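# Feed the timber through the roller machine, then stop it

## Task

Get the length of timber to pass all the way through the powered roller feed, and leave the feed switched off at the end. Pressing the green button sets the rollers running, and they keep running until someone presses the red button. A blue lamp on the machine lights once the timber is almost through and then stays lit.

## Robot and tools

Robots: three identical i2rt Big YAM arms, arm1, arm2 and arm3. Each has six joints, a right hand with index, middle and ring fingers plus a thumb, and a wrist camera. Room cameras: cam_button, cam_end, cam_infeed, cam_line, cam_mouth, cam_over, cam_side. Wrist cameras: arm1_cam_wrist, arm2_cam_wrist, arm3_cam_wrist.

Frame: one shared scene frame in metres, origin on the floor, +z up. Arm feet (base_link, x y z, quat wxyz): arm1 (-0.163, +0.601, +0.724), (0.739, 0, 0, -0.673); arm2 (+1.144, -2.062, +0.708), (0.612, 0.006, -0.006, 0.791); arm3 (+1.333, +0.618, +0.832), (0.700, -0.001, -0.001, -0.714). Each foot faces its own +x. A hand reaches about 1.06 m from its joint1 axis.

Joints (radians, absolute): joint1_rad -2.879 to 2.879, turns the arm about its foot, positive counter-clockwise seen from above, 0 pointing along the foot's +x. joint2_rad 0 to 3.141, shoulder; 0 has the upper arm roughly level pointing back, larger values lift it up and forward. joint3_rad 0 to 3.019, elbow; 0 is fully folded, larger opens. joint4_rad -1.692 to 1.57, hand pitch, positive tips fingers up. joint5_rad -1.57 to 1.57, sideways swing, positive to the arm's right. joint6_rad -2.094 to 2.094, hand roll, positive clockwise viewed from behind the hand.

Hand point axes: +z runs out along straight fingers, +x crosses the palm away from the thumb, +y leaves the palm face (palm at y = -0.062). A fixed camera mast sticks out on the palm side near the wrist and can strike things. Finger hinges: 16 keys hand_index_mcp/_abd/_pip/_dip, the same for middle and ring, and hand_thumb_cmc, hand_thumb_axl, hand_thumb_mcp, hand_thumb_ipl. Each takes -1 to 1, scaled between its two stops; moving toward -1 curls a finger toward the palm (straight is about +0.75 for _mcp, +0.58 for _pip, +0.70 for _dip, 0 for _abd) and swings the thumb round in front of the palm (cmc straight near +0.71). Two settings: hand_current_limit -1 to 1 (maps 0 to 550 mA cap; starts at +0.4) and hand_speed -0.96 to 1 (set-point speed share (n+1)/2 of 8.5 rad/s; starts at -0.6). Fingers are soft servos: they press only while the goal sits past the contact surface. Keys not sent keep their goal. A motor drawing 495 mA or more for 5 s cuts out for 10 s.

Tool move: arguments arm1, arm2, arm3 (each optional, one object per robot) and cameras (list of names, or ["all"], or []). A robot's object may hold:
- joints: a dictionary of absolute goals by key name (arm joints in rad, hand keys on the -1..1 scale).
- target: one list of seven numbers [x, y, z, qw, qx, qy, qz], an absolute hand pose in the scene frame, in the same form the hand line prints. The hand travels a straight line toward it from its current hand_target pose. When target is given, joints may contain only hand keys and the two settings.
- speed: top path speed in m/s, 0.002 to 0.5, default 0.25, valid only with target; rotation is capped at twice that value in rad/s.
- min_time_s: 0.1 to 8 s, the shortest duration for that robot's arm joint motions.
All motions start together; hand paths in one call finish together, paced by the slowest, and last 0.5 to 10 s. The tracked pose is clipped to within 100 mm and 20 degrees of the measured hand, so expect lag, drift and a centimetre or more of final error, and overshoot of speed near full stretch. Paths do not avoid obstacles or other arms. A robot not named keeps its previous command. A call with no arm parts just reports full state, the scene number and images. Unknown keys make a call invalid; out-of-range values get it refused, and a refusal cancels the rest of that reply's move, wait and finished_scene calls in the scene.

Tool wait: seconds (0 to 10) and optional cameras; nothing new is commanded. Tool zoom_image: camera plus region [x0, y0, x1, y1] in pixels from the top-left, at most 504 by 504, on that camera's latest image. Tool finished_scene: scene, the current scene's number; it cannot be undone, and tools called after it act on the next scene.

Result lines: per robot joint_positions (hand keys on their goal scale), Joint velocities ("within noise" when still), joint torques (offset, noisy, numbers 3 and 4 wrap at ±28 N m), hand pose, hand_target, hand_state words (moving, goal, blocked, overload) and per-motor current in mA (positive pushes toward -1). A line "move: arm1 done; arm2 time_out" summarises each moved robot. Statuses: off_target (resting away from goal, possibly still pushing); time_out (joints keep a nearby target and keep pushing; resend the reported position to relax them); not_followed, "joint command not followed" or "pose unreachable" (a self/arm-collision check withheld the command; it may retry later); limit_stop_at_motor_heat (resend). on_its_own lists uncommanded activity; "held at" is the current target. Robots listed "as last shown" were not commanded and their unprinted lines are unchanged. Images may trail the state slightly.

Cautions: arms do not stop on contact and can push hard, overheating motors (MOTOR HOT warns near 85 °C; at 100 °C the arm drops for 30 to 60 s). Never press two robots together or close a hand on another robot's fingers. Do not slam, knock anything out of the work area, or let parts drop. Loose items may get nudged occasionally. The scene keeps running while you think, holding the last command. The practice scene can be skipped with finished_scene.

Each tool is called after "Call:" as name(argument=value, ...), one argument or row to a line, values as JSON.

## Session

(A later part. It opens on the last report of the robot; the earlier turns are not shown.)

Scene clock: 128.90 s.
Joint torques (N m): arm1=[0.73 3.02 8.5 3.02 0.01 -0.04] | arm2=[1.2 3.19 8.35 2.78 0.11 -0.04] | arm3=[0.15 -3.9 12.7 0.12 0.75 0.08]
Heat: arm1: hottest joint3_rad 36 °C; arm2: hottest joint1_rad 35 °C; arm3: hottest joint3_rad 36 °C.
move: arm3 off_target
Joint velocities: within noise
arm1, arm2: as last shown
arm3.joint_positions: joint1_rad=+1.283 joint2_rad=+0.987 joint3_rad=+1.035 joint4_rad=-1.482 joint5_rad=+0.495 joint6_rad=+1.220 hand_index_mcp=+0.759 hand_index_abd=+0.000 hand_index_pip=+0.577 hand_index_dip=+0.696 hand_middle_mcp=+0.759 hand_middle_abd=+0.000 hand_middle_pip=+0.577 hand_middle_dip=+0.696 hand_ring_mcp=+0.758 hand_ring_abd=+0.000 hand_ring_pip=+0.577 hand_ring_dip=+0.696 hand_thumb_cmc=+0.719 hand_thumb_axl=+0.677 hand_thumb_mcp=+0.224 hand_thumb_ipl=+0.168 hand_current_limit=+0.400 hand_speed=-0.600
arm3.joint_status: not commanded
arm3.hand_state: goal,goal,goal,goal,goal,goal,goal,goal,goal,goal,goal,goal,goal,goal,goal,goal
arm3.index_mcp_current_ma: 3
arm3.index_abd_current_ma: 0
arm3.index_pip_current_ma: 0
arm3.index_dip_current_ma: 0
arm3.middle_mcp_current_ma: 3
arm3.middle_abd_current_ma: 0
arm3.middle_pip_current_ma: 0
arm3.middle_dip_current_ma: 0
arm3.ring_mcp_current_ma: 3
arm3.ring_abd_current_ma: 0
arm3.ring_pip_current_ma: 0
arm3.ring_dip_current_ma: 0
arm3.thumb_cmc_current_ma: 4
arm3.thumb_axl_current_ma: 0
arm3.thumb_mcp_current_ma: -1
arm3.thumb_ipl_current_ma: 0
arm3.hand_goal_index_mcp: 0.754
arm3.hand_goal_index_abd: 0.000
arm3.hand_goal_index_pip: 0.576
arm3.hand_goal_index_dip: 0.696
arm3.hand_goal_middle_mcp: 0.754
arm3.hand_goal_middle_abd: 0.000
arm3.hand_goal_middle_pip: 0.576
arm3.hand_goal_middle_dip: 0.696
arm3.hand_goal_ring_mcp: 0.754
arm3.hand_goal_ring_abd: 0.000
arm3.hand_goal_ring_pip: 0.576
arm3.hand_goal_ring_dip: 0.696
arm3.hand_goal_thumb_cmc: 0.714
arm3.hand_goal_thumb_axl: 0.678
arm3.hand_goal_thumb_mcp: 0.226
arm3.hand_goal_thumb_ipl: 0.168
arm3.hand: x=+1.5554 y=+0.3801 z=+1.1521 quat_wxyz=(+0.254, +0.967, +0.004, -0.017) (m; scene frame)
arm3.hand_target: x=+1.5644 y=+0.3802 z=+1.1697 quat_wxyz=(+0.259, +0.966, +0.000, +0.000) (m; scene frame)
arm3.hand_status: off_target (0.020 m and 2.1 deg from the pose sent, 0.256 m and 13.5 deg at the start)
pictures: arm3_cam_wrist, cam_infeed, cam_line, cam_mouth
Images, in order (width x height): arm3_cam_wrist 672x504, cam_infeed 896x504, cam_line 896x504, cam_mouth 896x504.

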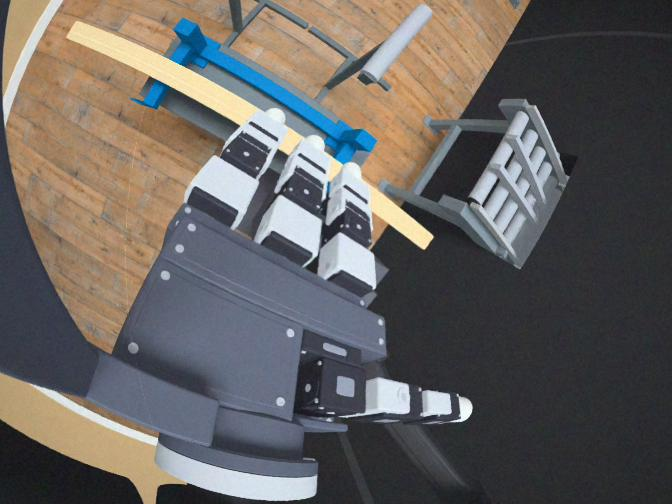

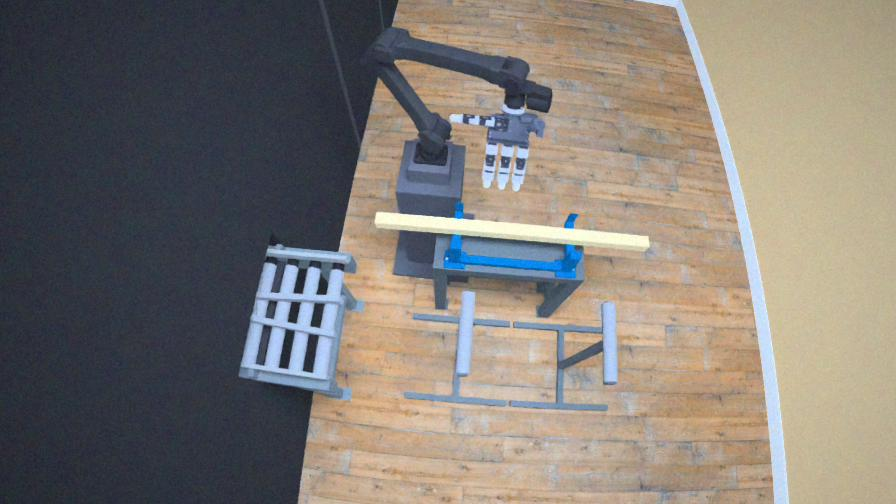

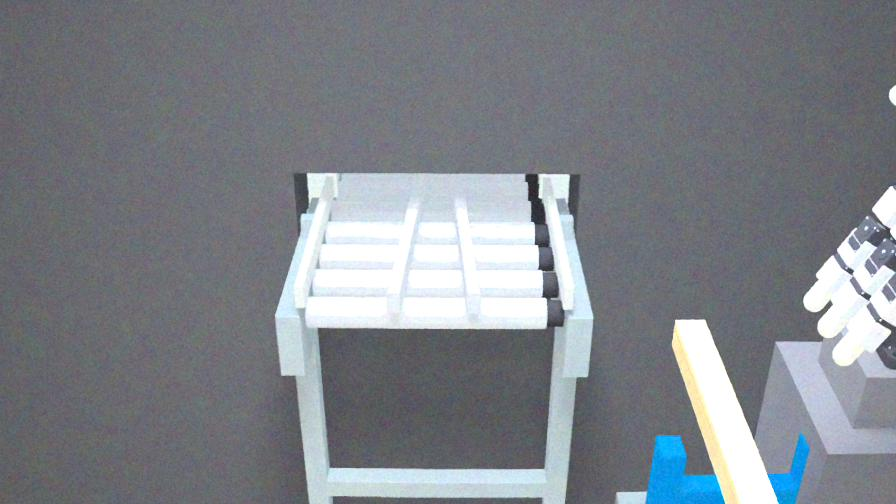

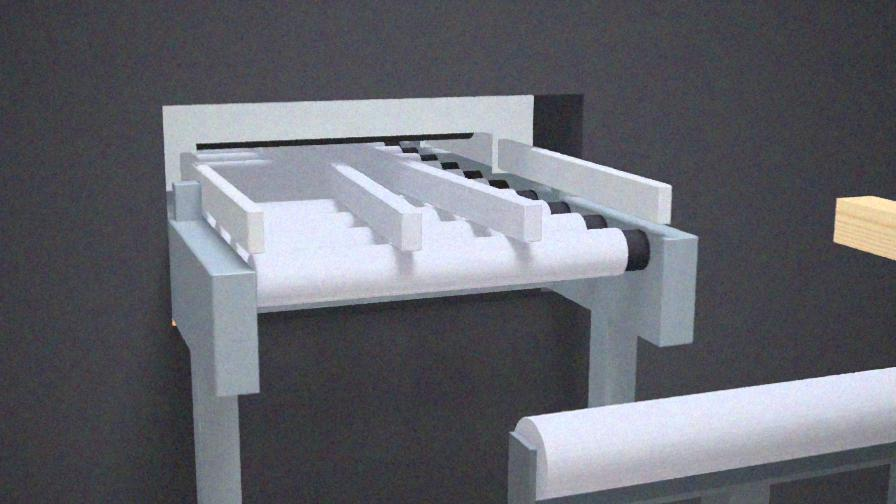

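Call:
move(
  arm3={"target": [1.565, 0.40, 1.10, 0.2588, 0.9659, 0, 0], "speed": 0.1},
  cameras=["arm3_cam_wrist", "cam_infeed", "cam_line", "cam_mouth"],
)

Call:
zoom_image(
  camera="cam_infeed",
  region=[380, 80, 680, 300],
)

Call:
zoom_image(
  camera="cam_line",
  region=[600, 250, 896, 504],
)

Scene clock: 181.53 s.
Joint torques (N m): arm1=[0.73 3.08 8.5 2.96 0.01 -0.04] | arm2=[1.32 3.14 8.31 2.78 0.11 -0.04] | arm3=[0.38 -4.19 8.53 0.73 0.86 0.11]
Heat: arm1: hottest joint3_rad 36 °C; arm2: hottest joint1_rad 35 °C; arm3: hottest joint3_rad 40 °C.
move: arm3 done
Joint velocities: within noise
arm1, arm2: as last shown
arm3.joint_positions: joint1_rad=+1.356 joint2_rad=+0.987 joint3_rad=+0.900 joint4_rad=-1.362 joint5_rad=+0.503 joint6_rad=+1.304 hand_index_mcp=+0.759 hand_index_abd=+0.000 hand_index_pip=+0.577 hand_index_dip=+0.696 hand_middle_mcp=+0.759 hand_middle_abd=+0.000 hand_middle_pip=+0.577 hand_middle_dip=+0.696 hand_ring_mcp=+0.758 hand_ring_abd=+0.000 hand_ring_pip=+0.577 hand_ring_dip=+0.696 hand_thumb_cmc=+0.719 hand_thumb_axl=+0.677 hand_thumb_mcp=+0.224 hand_thumb_ipl=+0.168 hand_current_limit=+0.400 hand_speed=-0.600
arm3.joint_status: not commanded
arm3.hand_state: goal,goal,goal,goal,goal,goal,goal,goal,goal,goal,goal,goal,goal,goal,goal,goal
arm3.index_mcp_current_ma: 3
arm3.index_abd_current_ma: 0
arm3.index_pip_current_ma: 0
arm3.index_dip_current_ma: 0
arm3.middle_mcp_current_ma: 3
arm3.middle_abd_current_ma: 0
arm3.middle_pip_current_ma: 0
arm3.middle_dip_current_ma: 0
arm3.ring_mcp_current_ma: 3
arm3.ring_abd_current_ma: 0
arm3.ring_pip_current_ma: 0
arm3.ring_dip_current_ma: 0
arm3.thumb_cmc_current_ma: 4
arm3.thumb_axl_current_ma: 0
arm3.thumb_mcp_current_ma: -1
arm3.thumb_ipl_current_ma: 0
arm3.hand_goal_index_mcp: 0.754
arm3.hand_goal_index_abd: 0.000
arm3.hand_goal_index_pip: 0.576
arm3.hand_goal_index_dip: 0.696
arm3.hand_goal_middle_mcp: 0.754
arm3.hand_goal_middle_abd: 0.000
arm3.hand_goal_middle_pip: 0.576
arm3.hand_goal_middle_dip: 0.696
arm3.hand_goal_ring_mcp: 0.754
arm3.hand_goal_ring_abd: 0.000
arm3.hand_goal_ring_pip: 0.576
arm3.hand_goal_ring_dip: 0.696
arm3.hand_goal_thumb_cmc: 0.714
arm3.hand_goal_thumb_axl: 0.678
arm3.hand_goal_thumb_mcp: 0.226
arm3.hand_goal_thumb_ipl: 0.168
arm3.hand: x=+1.5609 y=+0.3982 z=+1.1008 quat_wxyz=(+0.257, +0.966, +0.000, -0.005) (m; scene frame)
arm3.hand_target: x=+1.5650 y=+0.4000 z=+1.1000 quat_wxyz=(+0.259, +0.966, +0.000, +0.000) (m; scene frame)
arm3.hand_status: done (0.005 m and 0.6 deg from the pose sent, 0.057 m and 2.0 deg at the start)
pictures: arm3_cam_wrist, cam_infeed, cam_line, cam_mouth
Images, in order (width x height): arm3_cam_wrist 672x504, cam_infeed 896x504, cam_line 896x504, cam_mouth 896x504.

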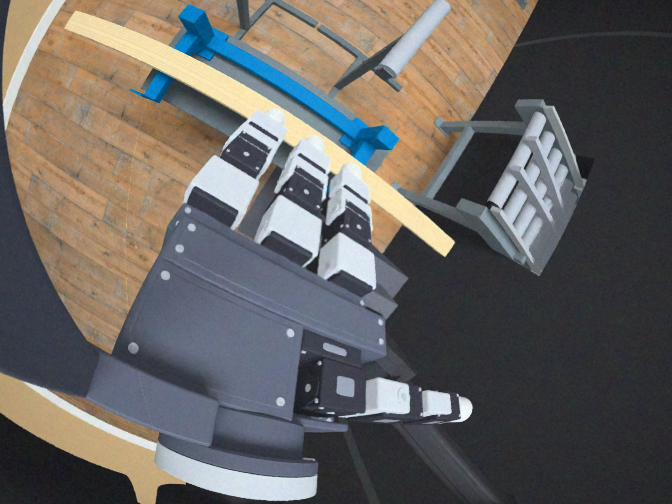

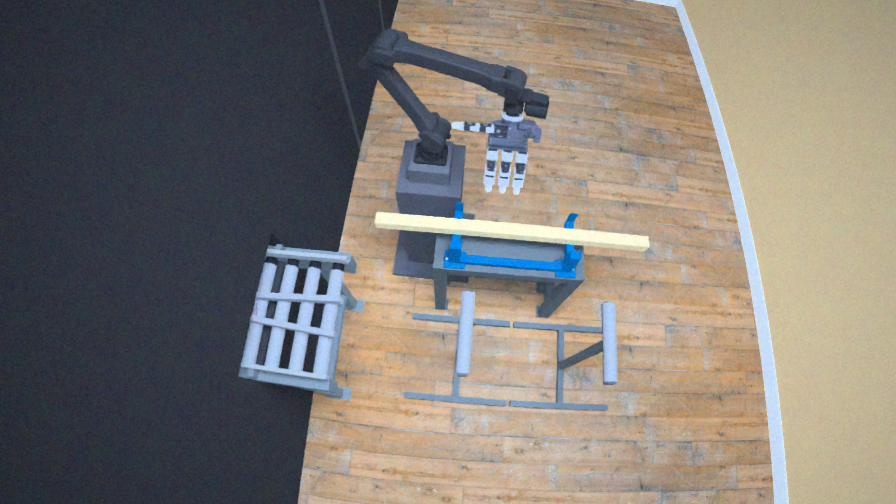

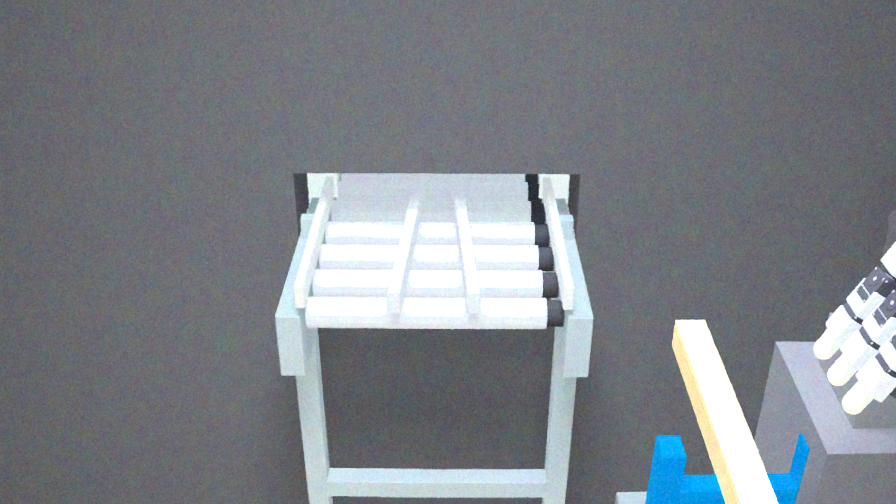

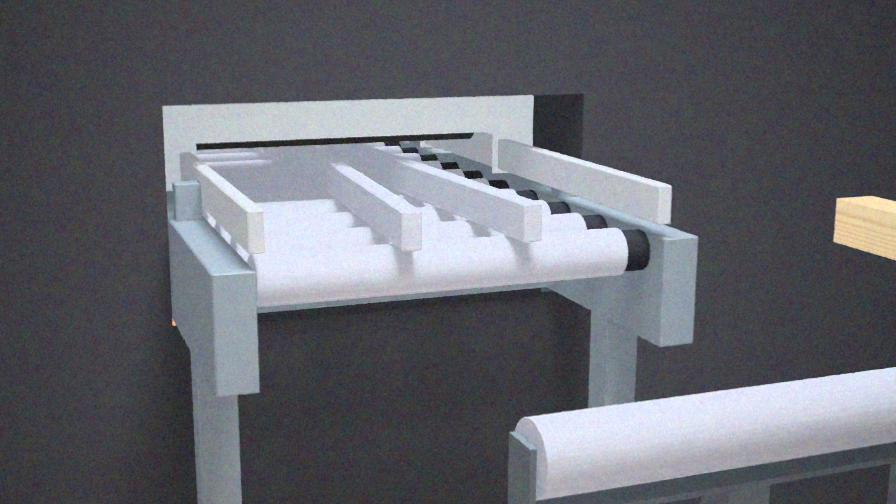

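Scaled by 1.680 from the camera's 896x504 image, which has a finer 1280x720 frame.

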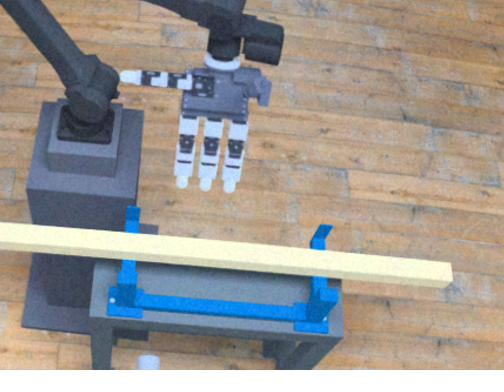

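Scaled by 1.703 from the camera's 896x504 image, which has a finer 1280x720 frame.

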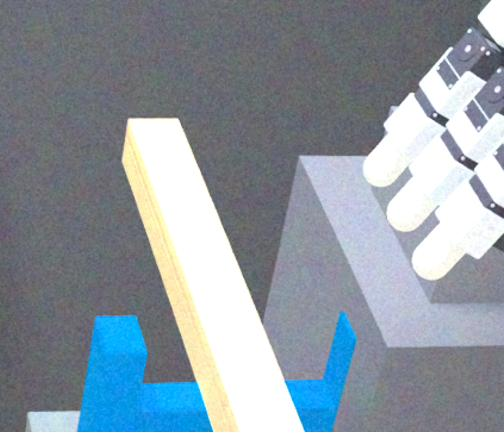

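Call:
move(
  arm3={"target": [1.56, 0.20, 1.20, 0.2588, 0.9659, 0, 0], "speed": 0.2, "joints": {"hand_current_limit": -0.5}},
  cameras=["arm3_cam_wrist", "cam_infeed", "cam_line"],
)

Call:
zoom_image(
  camera="cam_infeed",
  region=[380, 80, 680, 300],
)

Scene clock: 219.90 s.
Joint torques (N m): arm1=[0.67 3.19 8.53 2.97 0 -0.04] | arm2=[1.32 3.14 8.35 2.8 0.11 -0.04] | arm3=[-1.2 -7 13.31 1.11 0.44 -0.08]
Heat: arm1: hottest joint3_rad 36 °C; arm2: hottest joint1_rad 35 °C; arm3: hottest joint3_rad 38 °C.
move: arm3 off_target
Joint velocities: within noise
arm1, arm2: as last shown
arm3.joint_positions: joint1_rad=+0.800 joint2_rad=+1.192 joint3_rad=+1.247 joint4_rad=-1.278 joint5_rad=+0.356 joint6_rad=+0.707 hand_index_mcp=+0.759 hand_index_abd=+0.000 hand_index_pip=+0.577 hand_index_dip=+0.696 hand_middle_mcp=+0.759 hand_middle_abd=+0.000 hand_middle_pip=+0.577 hand_middle_dip=+0.696 hand_ring_mcp=+0.758 hand_ring_abd=+0.000 hand_ring_pip=+0.577 hand_ring_dip=+0.696 hand_thumb_cmc=+0.719 hand_thumb_axl=+0.677 hand_thumb_mcp=+0.224 hand_thumb_ipl=+0.168 hand_current_limit=-0.500 hand_speed=-0.600
arm3.joint_status: all done
arm3.hand_state: goal,goal,goal,goal,goal,goal,goal,goal,goal,goal,goal,goal,goal,goal,goal,goal
arm3.index_mcp_current_ma: 3
arm3.index_abd_current_ma: 0
arm3.index_pip_current_ma: 0
arm3.index_dip_current_ma: 0
arm3.middle_mcp_current_ma: 3
arm3.middle_abd_current_ma: 0
arm3.middle_pip_current_ma: 0
arm3.middle_dip_current_ma: 0
arm3.ring_mcp_current_ma: 3
arm3.ring_abd_current_ma: 0
arm3.ring_pip_current_ma: 0
arm3.ring_dip_current_ma: 0
arm3.thumb_cmc_current_ma: 4
arm3.thumb_axl_current_ma: 0
arm3.thumb_mcp_current_ma: -1
arm3.thumb_ipl_current_ma: 0
arm3.hand_goal_index_mcp: 0.754
arm3.hand_goal_index_abd: 0.000
arm3.hand_goal_index_pip: 0.576
arm3.hand_goal_index_dip: 0.696
arm3.hand_goal_middle_mcp: 0.754
arm3.hand_goal_middle_abd: 0.000
arm3.hand_goal_middle_pip: 0.576
arm3.hand_goal_middle_dip: 0.696
arm3.hand_goal_ring_mcp: 0.754
arm3.hand_goal_ring_abd: 0.000
arm3.hand_goal_ring_pip: 0.576
arm3.hand_goal_ring_dip: 0.696
arm3.hand_goal_thumb_cmc: 0.714
arm3.hand_goal_thumb_axl: 0.678
arm3.hand_goal_thumb_mcp: 0.226
arm3.hand_goal_thumb_ipl: 0.168
arm3.hand: x=+1.5545 y=+0.2117 z=+1.1790 quat_wxyz=(+0.245, +0.970, +0.005, -0.014) (m; scene frame)
arm3.hand_target: x=+1.5593 y=+0.2009 z=+1.1999 quat_wxyz=(+0.259, +0.966, +0.000, +0.000) (m; scene frame)
arm3.hand_status: off_target (0.025 m and 2.3 deg from the pose sent, 0.222 m and 0.6 deg at the start)
pictures: arm3_cam_wrist, cam_infeed, cam_line
Images, in order (width x height): arm3_cam_wrist 672x504, cam_infeed 896x504, cam_line 896x504.

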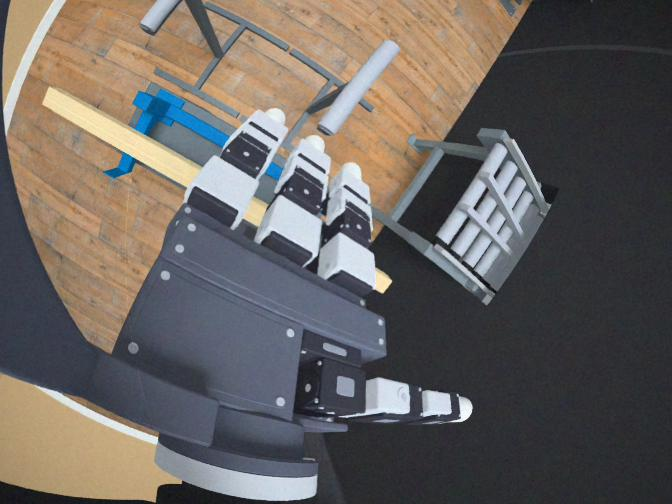

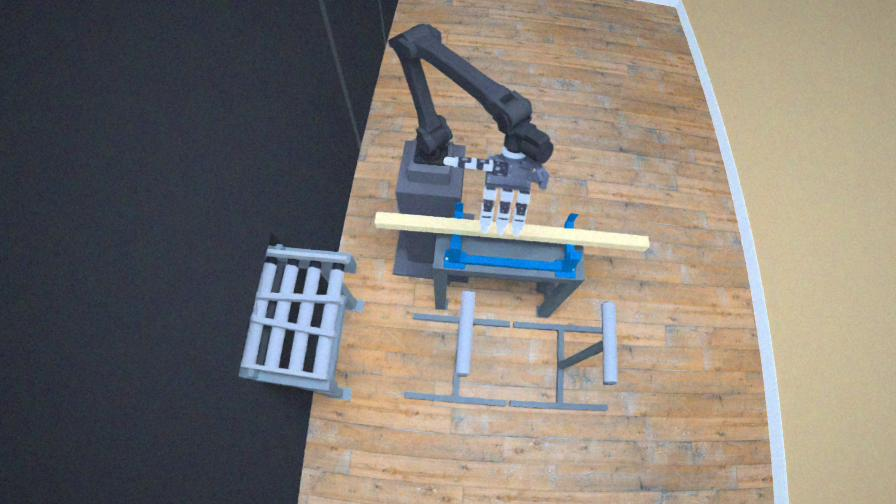

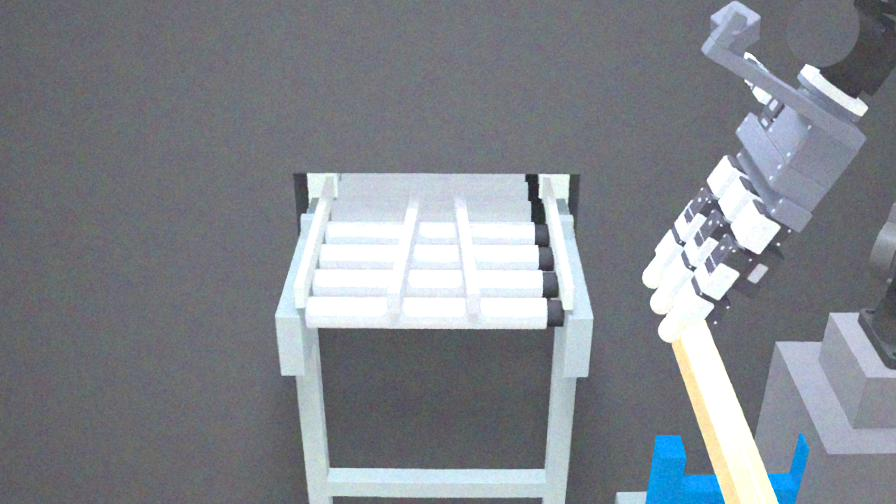

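Scaled by 1.680 from the camera's 896x504 image, which has a finer 1280x720 frame.

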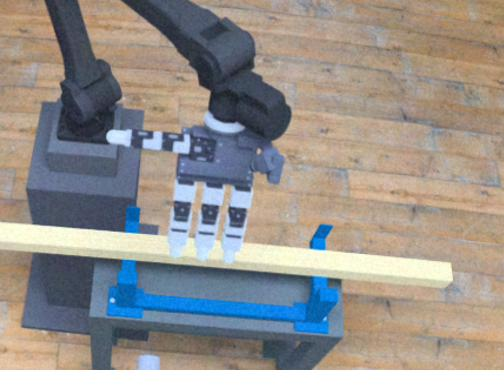

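Call:
move(
  arm3={"target": [1.56, 0.27, 1.125, 0.2588, 0.9659, 0, 0], "speed": 0.1},
  cameras=["arm3_cam_wrist", "cam_infeed", "cam_line"],
)

Call:
zoom_image(
  camera="cam_infeed",
  region=[380, 80, 680, 300],
)

Call:
zoom_image(
  camera="cam_line",
  region=[600, 250, 896, 504],
)

Scene clock: 232.37 s.
Joint torques (N m): arm1=[0.79 3.31 8.54 3 0.01 -0.03] | arm2=[1.26 3.19 8.32 2.78 0.11 -0.04] | arm3=[0.79 -7.77 8.88 1.28 0.72 0.09]
Heat: arm1: hottest joint3_rad 36 °C; arm2: hottest joint1_rad 35 °C; arm3: hottest joint3_rad 38 °C.
move: arm3 done
Joint velocities: within noise
arm1, arm2: as last shown
arm3.joint_positions: joint1_rad=+0.934 joint2_rad=+1.104 joint3_rad=+1.021 joint4_rad=-1.181 joint5_rad=+0.405 joint6_rad=+0.846 hand_index_mcp=+0.759 hand_index_abd=+0.000 hand_index_pip=+0.577 hand_index_dip=+0.696 hand_middle_mcp=+0.759 hand_middle_abd=+0.000 hand_middle_pip=+0.577 hand_middle_dip=+0.696 hand_ring_mcp=+0.758 hand_ring_abd=+0.000 hand_ring_pip=+0.577 hand_ring_dip=+0.696 hand_thumb_cmc=+0.719 hand_thumb_axl=+0.677 hand_thumb_mcp=+0.224 hand_thumb_ipl=+0.168 hand_current_limit=-0.500 hand_speed=-0.600
arm3.joint_status: not commanded
arm3.hand_state: goal,goal,goal,goal,goal,goal,goal,goal,goal,goal,goal,goal,goal,goal,goal,goal
arm3.index_mcp_current_ma: 3
arm3.index_abd_current_ma: 0
arm3.index_pip_current_ma: 0
arm3.index_dip_current_ma: 0
arm3.middle_mcp_current_ma: 3
arm3.middle_abd_current_ma: 0
arm3.middle_pip_current_ma: 0
arm3.middle_dip_current_ma: 0
arm3.ring_mcp_current_ma: 3
arm3.ring_abd_current_ma: 0
arm3.ring_pip_current_ma: 0
arm3.ring_dip_current_ma: 0
arm3.thumb_cmc_current_ma: 4
arm3.thumb_axl_current_ma: 0
arm3.thumb_mcp_current_ma: -1
arm3.thumb_ipl_current_ma: 0
arm3.hand_goal_index_mcp: 0.754
arm3.hand_goal_index_abd: 0.000
arm3.hand_goal_index_pip: 0.576
arm3.hand_goal_index_dip: 0.696
arm3.hand_goal_middle_mcp: 0.754
arm3.hand_goal_middle_abd: 0.000
arm3.hand_goal_middle_pip: 0.576
arm3.hand_goal_middle_dip: 0.696
arm3.hand_goal_ring_mcp: 0.754
arm3.hand_goal_ring_abd: 0.000
arm3.hand_goal_ring_pip: 0.576
arm3.hand_goal_ring_dip: 0.696
arm3.hand_goal_thumb_cmc: 0.714
arm3.hand_goal_thumb_axl: 0.678
arm3.hand_goal_thumb_mcp: 0.226
arm3.hand_goal_thumb_ipl: 0.168
arm3.hand: x=+1.5569 y=+0.2678 z=+1.1188 quat_wxyz=(+0.250, +0.968, +0.002, -0.012) (m; scene frame)
arm3.hand_target: x=+1.5600 y=+0.2701 z=+1.1248 quat_wxyz=(+0.258, +0.966, +0.000, +0.000) (m; scene frame)
arm3.hand_status: done (0.007 m and 1.7 deg from the pose sent, 0.080 m and 2.4 deg at the start)
pictures: arm3_cam_wrist, cam_infeed, cam_line
Images, in order (width x height): arm3_cam_wrist 672x504, cam_infeed 896x504, cam_line 896x504.

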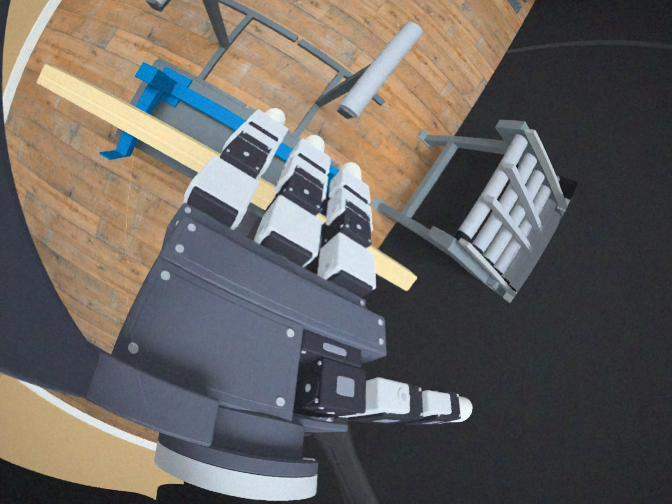

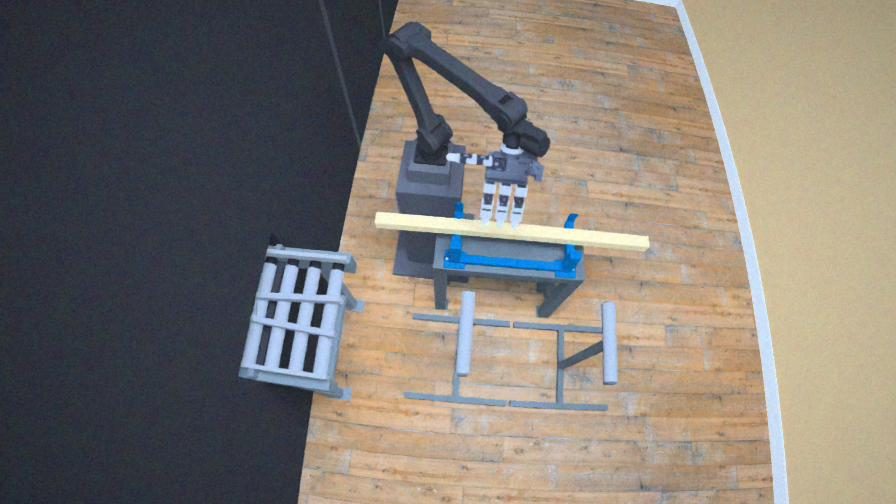

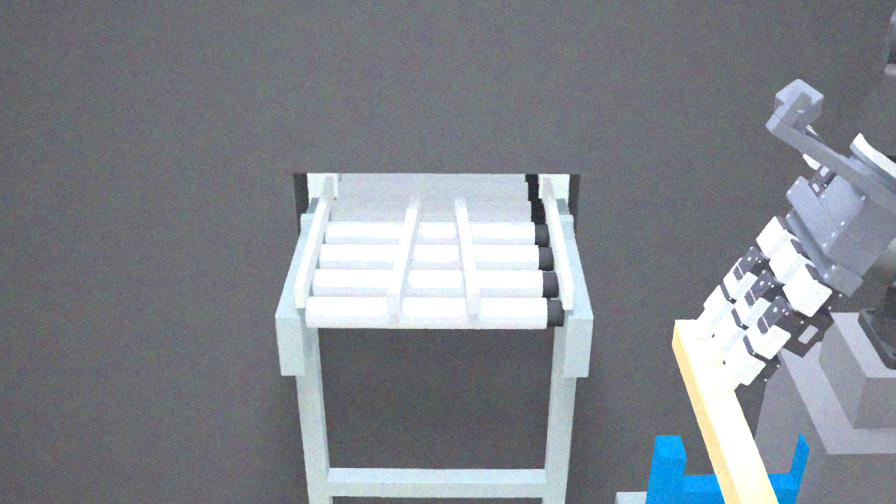

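Scaled by 1.680 from the camera's 896x504 image, which has a finer 1280x720 frame.

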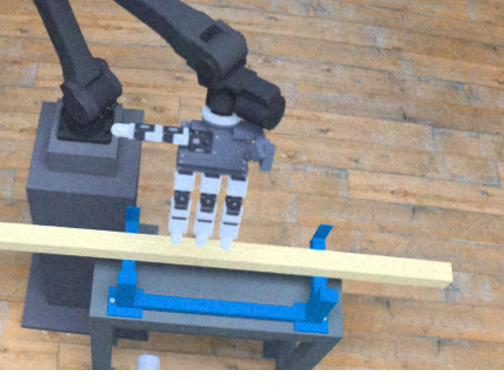

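Scaled by 1.703 from the camera's 896x504 image, which has a finer 1280x720 frame.

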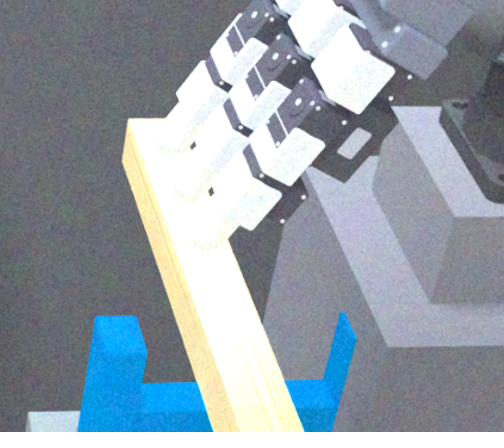

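Call:
move(
  arm3={"target": [1.63, 0.48, 1.02, 0.0, 1.0, 0, 0], "speed": 0.15, "joints": {"hand_current_limit": 0.4}},
  cameras=["arm3_cam_wrist", "cam_infeed", "cam_line", "cam_side"],
)

Call:
zoom_image(
  camera="cam_infeed",
  region=[380, 80, 680, 300],
)

Scene clock: 274.50 s.
Joint torques (N m): arm1=[0.67 3.49 8.57 2.99 0.01 -0.03] | arm2=[1.2 3.14 8.34 2.78 0.11 -0.04] | arm3=[0.26 -6.36 8.23 0.36 -0.03 0.15]
Heat: arm1: hottest joint3_rad 36 °C; arm2: hottest joint1_rad 35 °C; arm3: hottest joint3_rad 37 °C.
move: arm3 done
Joint velocities: within noise
arm1, arm2: as last shown
arm3.joint_positions: joint1_rad=+1.416 joint2_rad=+1.192 joint3_rad=+1.012 joint4_rad=-1.385 joint5_rad=+0.000 joint6_rad=+1.396 hand_index_mcp=+0.756 hand_index_abd=+0.000 hand_index_pip=+0.577 hand_index_dip=+0.696 hand_middle_mcp=+0.756 hand_middle_abd=+0.000 hand_middle_pip=+0.577 hand_middle_dip=+0.696 hand_ring_mcp=+0.755 hand_ring_abd=+0.000 hand_ring_pip=+0.577 hand_ring_dip=+0.696 hand_thumb_cmc=+0.717 hand_thumb_axl=+0.677 hand_thumb_mcp=+0.223 hand_thumb_ipl=+0.168 hand_current_limit=+0.400 hand_speed=-0.600
arm3.joint_status: all done
arm3.hand_state: goal,goal,goal,goal,goal,goal,goal,goal,goal,goal,goal,goal,goal,goal,goal,goal
arm3.index_mcp_current_ma: 1
arm3.index_abd_current_ma: 0
arm3.index_pip_current_ma: 0
arm3.index_dip_current_ma: 0
arm3.middle_mcp_current_ma: 1
arm3.middle_abd_current_ma: 0
arm3.middle_pip_current_ma: 0
arm3.middle_dip_current_ma: 0
arm3.ring_mcp_current_ma: 1
arm3.ring_abd_current_ma: 0
arm3.ring_pip_current_ma: 0
arm3.ring_dip_current_ma: 0
arm3.thumb_cmc_current_ma: 2
arm3.thumb_axl_current_ma: 0
arm3.thumb_mcp_current_ma: -2
arm3.thumb_ipl_current_ma: 0
arm3.hand_goal_index_mcp: 0.754
arm3.hand_goal_index_abd: 0.000
arm3.hand_goal_index_pip: 0.576
arm3.hand_goal_index_dip: 0.696
arm3.hand_goal_middle_mcp: 0.754
arm3.hand_goal_middle_abd: 0.000
arm3.hand_goal_middle_pip: 0.576
arm3.hand_goal_middle_dip: 0.696
arm3.hand_goal_ring_mcp: 0.754
arm3.hand_goal_ring_abd: 0.000
arm3.hand_goal_ring_pip: 0.576
arm3.hand_goal_ring_dip: 0.696
arm3.hand_goal_thumb_cmc: 0.714
arm3.hand_goal_thumb_axl: 0.678
arm3.hand_goal_thumb_mcp: 0.226
arm3.hand_goal_thumb_ipl: 0.168
arm3.hand: x=+1.6275 y=+0.4769 z=+1.0234 quat_wxyz=(+0.002, +1.000, +0.000, +0.003) (m; scene frame)
arm3.hand_target: x=+1.6300 y=+0.4801 z=+1.0201 quat_wxyz=(+0.000, +1.000, +0.000, +0.000) (m; scene frame)
arm3.hand_status: done (0.005 m and 0.4 deg from the pose sent, 0.245 m and 29.0 deg at the start)
pictures: arm3_cam_wrist, cam_infeed, cam_line, cam_side
Images, in order (width x height): arm3_cam_wrist 672x504, cam_infeed 896x504, cam_line 896x504, cam_side 896x504.

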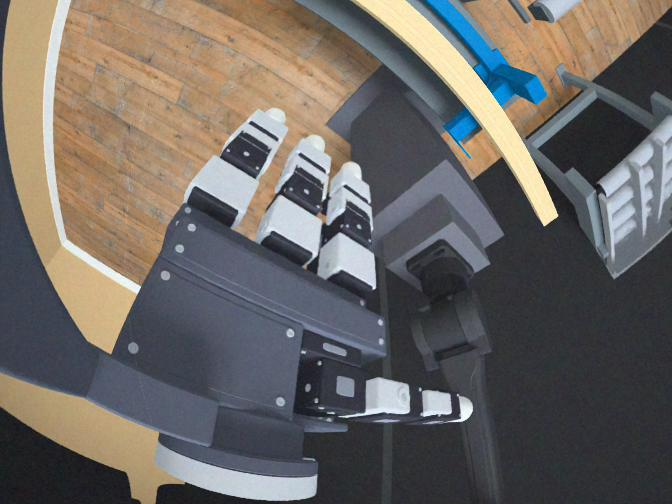

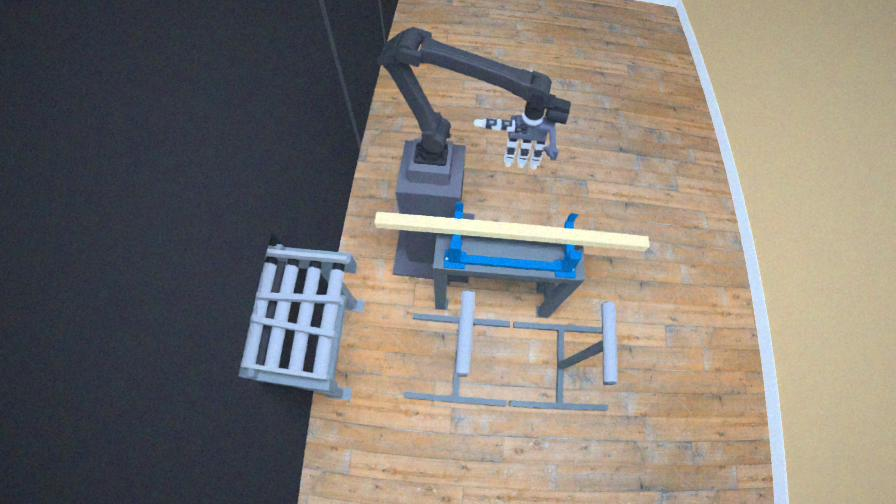

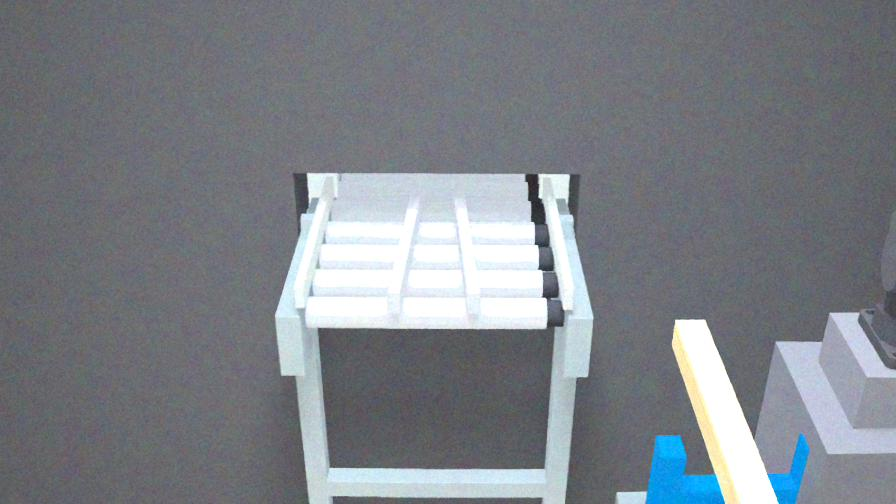

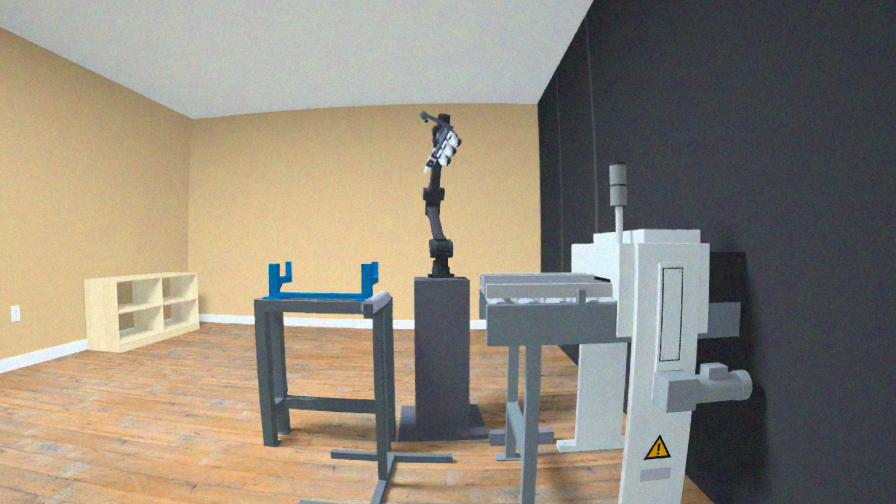

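Scaled by 1.680 from the camera's 896x504 image, which has a finer 1280x720 frame.

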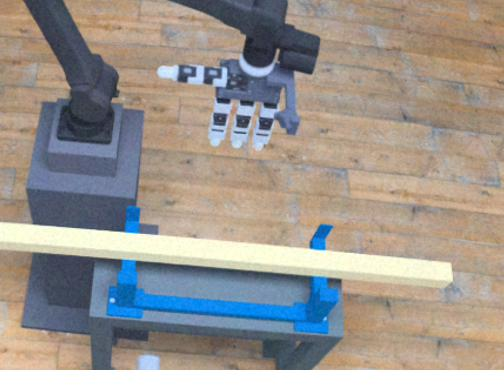

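Call:
move(
  arm3={"target": [1.63, 0.47, 0.83, 0.0, 1.0, 0, 0], "speed": 0.15},
  cameras=["arm3_cam_wrist", "cam_infeed", "cam_line"],
)

Call:
zoom_image(
  camera="cam_infeed",
  region=[380, 80, 680, 300],
)

Call:
zoom_image(
  camera="arm3_cam_wrist",
  region=[150, 0, 550, 300],
)

Scene clock: 281.87 s.
Joint torques (N m): arm1=[0.73 3.31 8.53 3.02 0.02 -0.05] | arm2=[1.26 3.19 8.34 2.77 0.11 -0.04] | arm3=[-1.32 -7.94 6.11 0.5 0.02 -0.03]
Heat: arm1: hottest joint3_rad 36 °C; arm2: hottest joint1_rad 35 °C; arm3: hottest joint3_rad 37 °C.
move: arm3 done
Joint velocities: within noise
arm1.joint_positions: joint1_rad=+0.096 joint2_rad=+0.624 joint3_rad=+1.487 joint4_rad=-1.369 joint5_rad=+0.003 joint6_rad=+1.175 hand_index_mcp=+0.754 hand_index_abd=+0.001 hand_index_pip=+0.577 hand_index_dip=+0.696 hand_middle_mcp=+0.754 hand_middle_abd=+0.001 hand_middle_pip=+0.577 hand_middle_dip=+0.696 hand_ring_mcp=+0.754 hand_ring_abd=+0.000 hand_ring_pip=+0.577 hand_ring_dip=+0.696 hand_thumb_cmc=+0.714 hand_thumb_axl=+0.677 hand_thumb_mcp=+0.226 hand_thumb_ipl=+0.168 hand_current_limit=+0.400 hand_speed=-0.600
arm1.joint_status: not commanded
arm1.hand_state: goal,goal,goal,goal,goal,goal,goal,goal,goal,goal,goal,goal,goal,goal,goal,goal
arm1.index_mcp_current_ma: 0
arm1.index_abd_current_ma: 0
arm1.index_pip_current_ma: 0
arm1.index_dip_current_ma: 0
arm1.middle_mcp_current_ma: 0
arm1.middle_abd_current_ma: 0
arm1.middle_pip_current_ma: 0
arm1.middle_dip_current_ma: 0
arm1.ring_mcp_current_ma: 0
arm1.ring_abd_current_ma: 0
arm1.ring_pip_current_ma: 0
arm1.ring_dip_current_ma: 0
arm1.thumb_cmc_current_ma: 0
arm1.thumb_axl_current_ma: 0
arm1.thumb_mcp_current_ma: 0
arm1.thumb_ipl_current_ma: 0
arm1.hand_goal_index_mcp: 0.754
arm1.hand_goal_index_abd: 0.000
arm1.hand_goal_index_pip: 0.576
arm1.hand_goal_index_dip: 0.696
arm1.hand_goal_middle_mcp: 0.754
arm1.hand_goal_middle_abd: 0.000
arm1.hand_goal_middle_pip: 0.576
arm1.hand_goal_middle_dip: 0.696
arm1.hand_goal_ring_mcp: 0.754
arm1.hand_goal_ring_abd: 0.000
arm1.hand_goal_ring_pip: 0.576
arm1.hand_goal_ring_dip: 0.696
arm1.hand_goal_thumb_cmc: 0.714
arm1.hand_goal_thumb_axl: 0.678
arm1.hand_goal_thumb_mcp: 0.226
arm1.hand_goal_thumb_ipl: 0.168
arm1.hand: x=-0.2073 y=+0.3639 z=+1.3119 quat_wxyz=(+0.395, +0.759, -0.408, +0.319) (m; scene frame)
arm1.hand_target: x=-0.2079 y=+0.3671 z=+1.3225 quat_wxyz=(+0.403, +0.753, -0.405, +0.326) (m; scene frame)
arm1.hand_status: not commanded
arm2.joint_positions: joint1_rad=-0.450 joint2_rad=+0.633 joint3_rad=+1.446 joint4_rad=-1.352 joint5_rad=+0.045 joint6_rad=+1.073 hand_index_mcp=+0.755 hand_index_abd=+0.000 hand_index_pip=+0.577 hand_index_dip=+0.696 hand_middle_mcp=+0.755 hand_middle_abd=+0.000 hand_middle_pip=+0.577 hand_middle_dip=+0.696 hand_ring_mcp=+0.755 hand_ring_abd=+0.000 hand_ring_pip=+0.577 hand_ring_dip=+0.696 hand_thumb_cmc=+0.715 hand_thumb_axl=+0.677 hand_thumb_mcp=+0.226 hand_thumb_ipl=+0.168 hand_current_limit=+0.400 hand_speed=-0.600
arm2.joint_status: not commanded
arm2.hand_state: goal,goal,goal,goal,goal,goal,goal,goal,goal,goal,goal,goal,goal,goal,goal,goal
arm2.index_mcp_current_ma: 1
arm2.index_abd_current_ma: 0
arm2.index_pip_current_ma: 1
arm2.index_dip_current_ma: 0
arm2.middle_mcp_current_ma: 1
arm2.middle_abd_current_ma: 0
arm2.middle_pip_current_ma: 1
arm2.middle_dip_current_ma: 0
arm2.ring_mcp_current_ma: 1
arm2.ring_abd_current_ma: 0
arm2.ring_pip_current_ma: 1
arm2.ring_dip_current_ma: 0
arm2.thumb_cmc_current_ma: 1
arm2.thumb_axl_current_ma: -1
arm2.thumb_mcp_current_ma: 0
arm2.thumb_ipl_current_ma: 0
arm2.hand_goal_index_mcp: 0.754
arm2.hand_goal_index_abd: 0.000
arm2.hand_goal_index_pip: 0.576
arm2.hand_goal_index_dip: 0.696
arm2.hand_goal_middle_mcp: 0.754
arm2.hand_goal_middle_abd: 0.000
arm2.hand_goal_middle_pip: 0.576
arm2.hand_goal_middle_dip: 0.696
arm2.hand_goal_ring_mcp: 0.754
arm2.hand_goal_ring_abd: 0.000
arm2.hand_goal_ring_pip: 0.576
arm2.hand_goal_ring_dip: 0.696
arm2.hand_goal_thumb_cmc: 0.714
arm2.hand_goal_thumb_axl: 0.678
arm2.hand_goal_thumb_mcp: 0.226
arm2.hand_goal_thumb_ipl: 0.168
arm2.hand: x=+1.2836 y=-1.8556 z=+1.2907 quat_wxyz=(-0.197, +0.523, +0.690, +0.460) (m; scene frame)
arm2.hand_target: x=+1.2831 y=-1.8585 z=+1.3015 quat_wxyz=(-0.202, +0.520, +0.684, +0.470) (m; scene frame)
arm2.hand_status: not commanded
arm3.joint_positions: joint1_rad=+1.408 joint2_rad=+1.465 joint3_rad=+0.697 joint4_rad=-0.803 joint5_rad=-0.001 joint6_rad=+1.385 hand_index_mcp=+0.755 hand_index_abd=+0.000 hand_index_pip=+0.577 hand_index_dip=+0.696 hand_middle_mcp=+0.755 hand_middle_abd=+0.000 hand_middle_pip=+0.577 hand_middle_dip=+0.696 hand_ring_mcp=+0.755 hand_ring_abd=+0.000 hand_ring_pip=+0.577 hand_ring_dip=+0.696 hand_thumb_cmc=+0.717 hand_thumb_axl=+0.677 hand_thumb_mcp=+0.223 hand_thumb_ipl=+0.168 hand_current_limit=+0.400 hand_speed=-0.600
arm3.joint_status: not commanded
arm3.hand_state: goal,goal,goal,goal,goal,goal,goal,goal,goal,goal,goal,goal,goal,goal,goal,goal
arm3.index_mcp_current_ma: 1
arm3.index_abd_current_ma: 0
arm3.index_pip_current_ma: 0
arm3.index_dip_current_ma: 0
arm3.middle_mcp_current_ma: 1
arm3.middle_abd_current_ma: 0
arm3.middle_pip_current_ma: 0
arm3.middle_dip_current_ma: 0
arm3.ring_mcp_current_ma: 0
arm3.ring_abd_current_ma: 0
arm3.ring_pip_current_ma: 0
arm3.ring_dip_current_ma: 0
arm3.thumb_cmc_current_ma: 2
arm3.thumb_axl_current_ma: 0
arm3.thumb_mcp_current_ma: -2
arm3.thumb_ipl_current_ma: 0
arm3.hand_goal_index_mcp: 0.754
arm3.hand_goal_index_abd: 0.000
arm3.hand_goal_index_pip: 0.576
arm3.hand_goal_index_dip: 0.696
arm3.hand_goal_middle_mcp: 0.754
arm3.hand_goal_middle_abd: 0.000
arm3.hand_goal_middle_pip: 0.576
arm3.hand_goal_middle_dip: 0.696
arm3.hand_goal_ring_mcp: 0.754
arm3.hand_goal_ring_abd: 0.000
arm3.hand_goal_ring_pip: 0.576
arm3.hand_goal_ring_dip: 0.696
arm3.hand_goal_thumb_cmc: 0.714
arm3.hand_goal_thumb_axl: 0.678
arm3.hand_goal_thumb_mcp: 0.226
arm3.hand_goal_thumb_ipl: 0.168
arm3.hand: x=+1.6291 y=+0.4737 z=+0.8330 quat_wxyz=(+0.001, +1.000, +0.001, +0.000) (m; scene frame)
arm3.hand_target: x=+1.6300 y=+0.4701 z=+0.8301 quat_wxyz=(+0.000, +1.000, +0.000, +0.000) (m; scene frame)
arm3.hand_status: done (0.005 m and 0.2 deg from the pose sent, 0.193 m and 0.3 deg at the start)
pictures: arm3_cam_wrist, cam_infeed, cam_line
Images, in order (width x height): arm3_cam_wrist 672x504, cam_infeed 896x504, cam_line 896x504.

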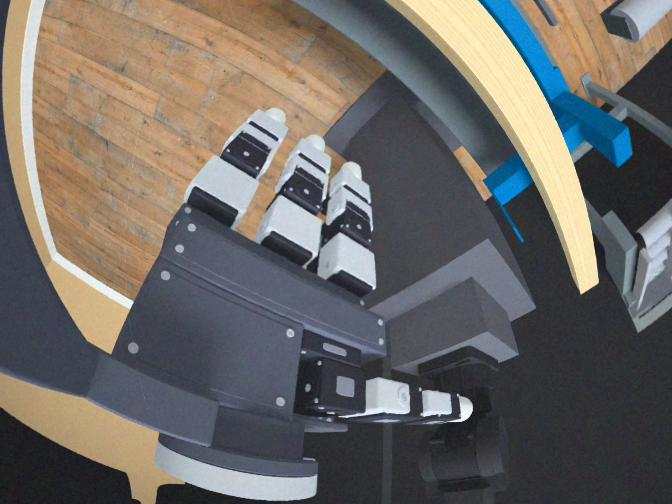

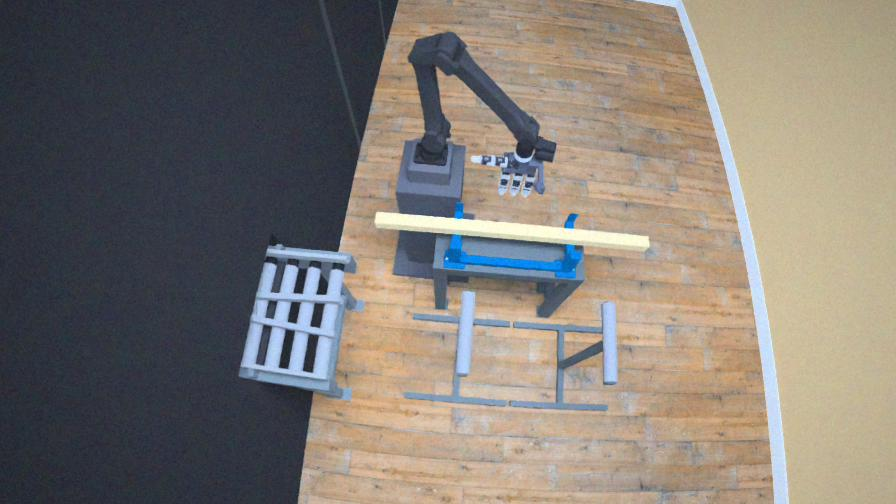

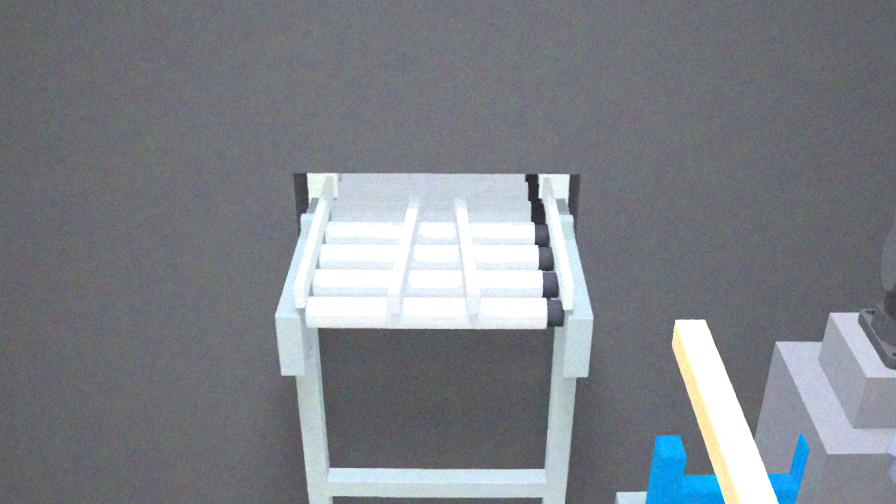

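Scaled by 1.680 from the camera's 896x504 image, which has a finer 1280x720 frame.

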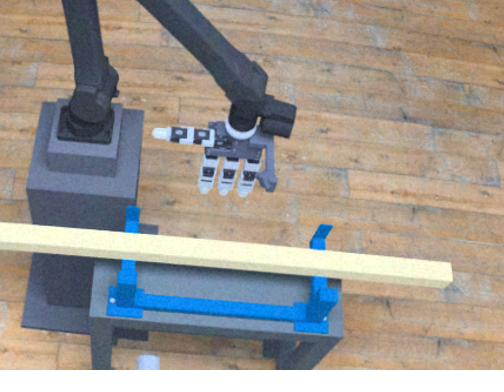

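Scaled by 1.260 from the camera's 672x504 image, which has a finer 960x720 frame.

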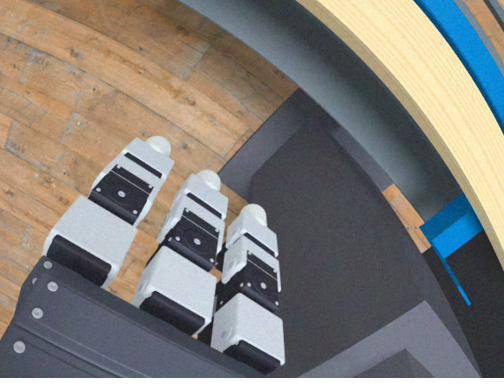

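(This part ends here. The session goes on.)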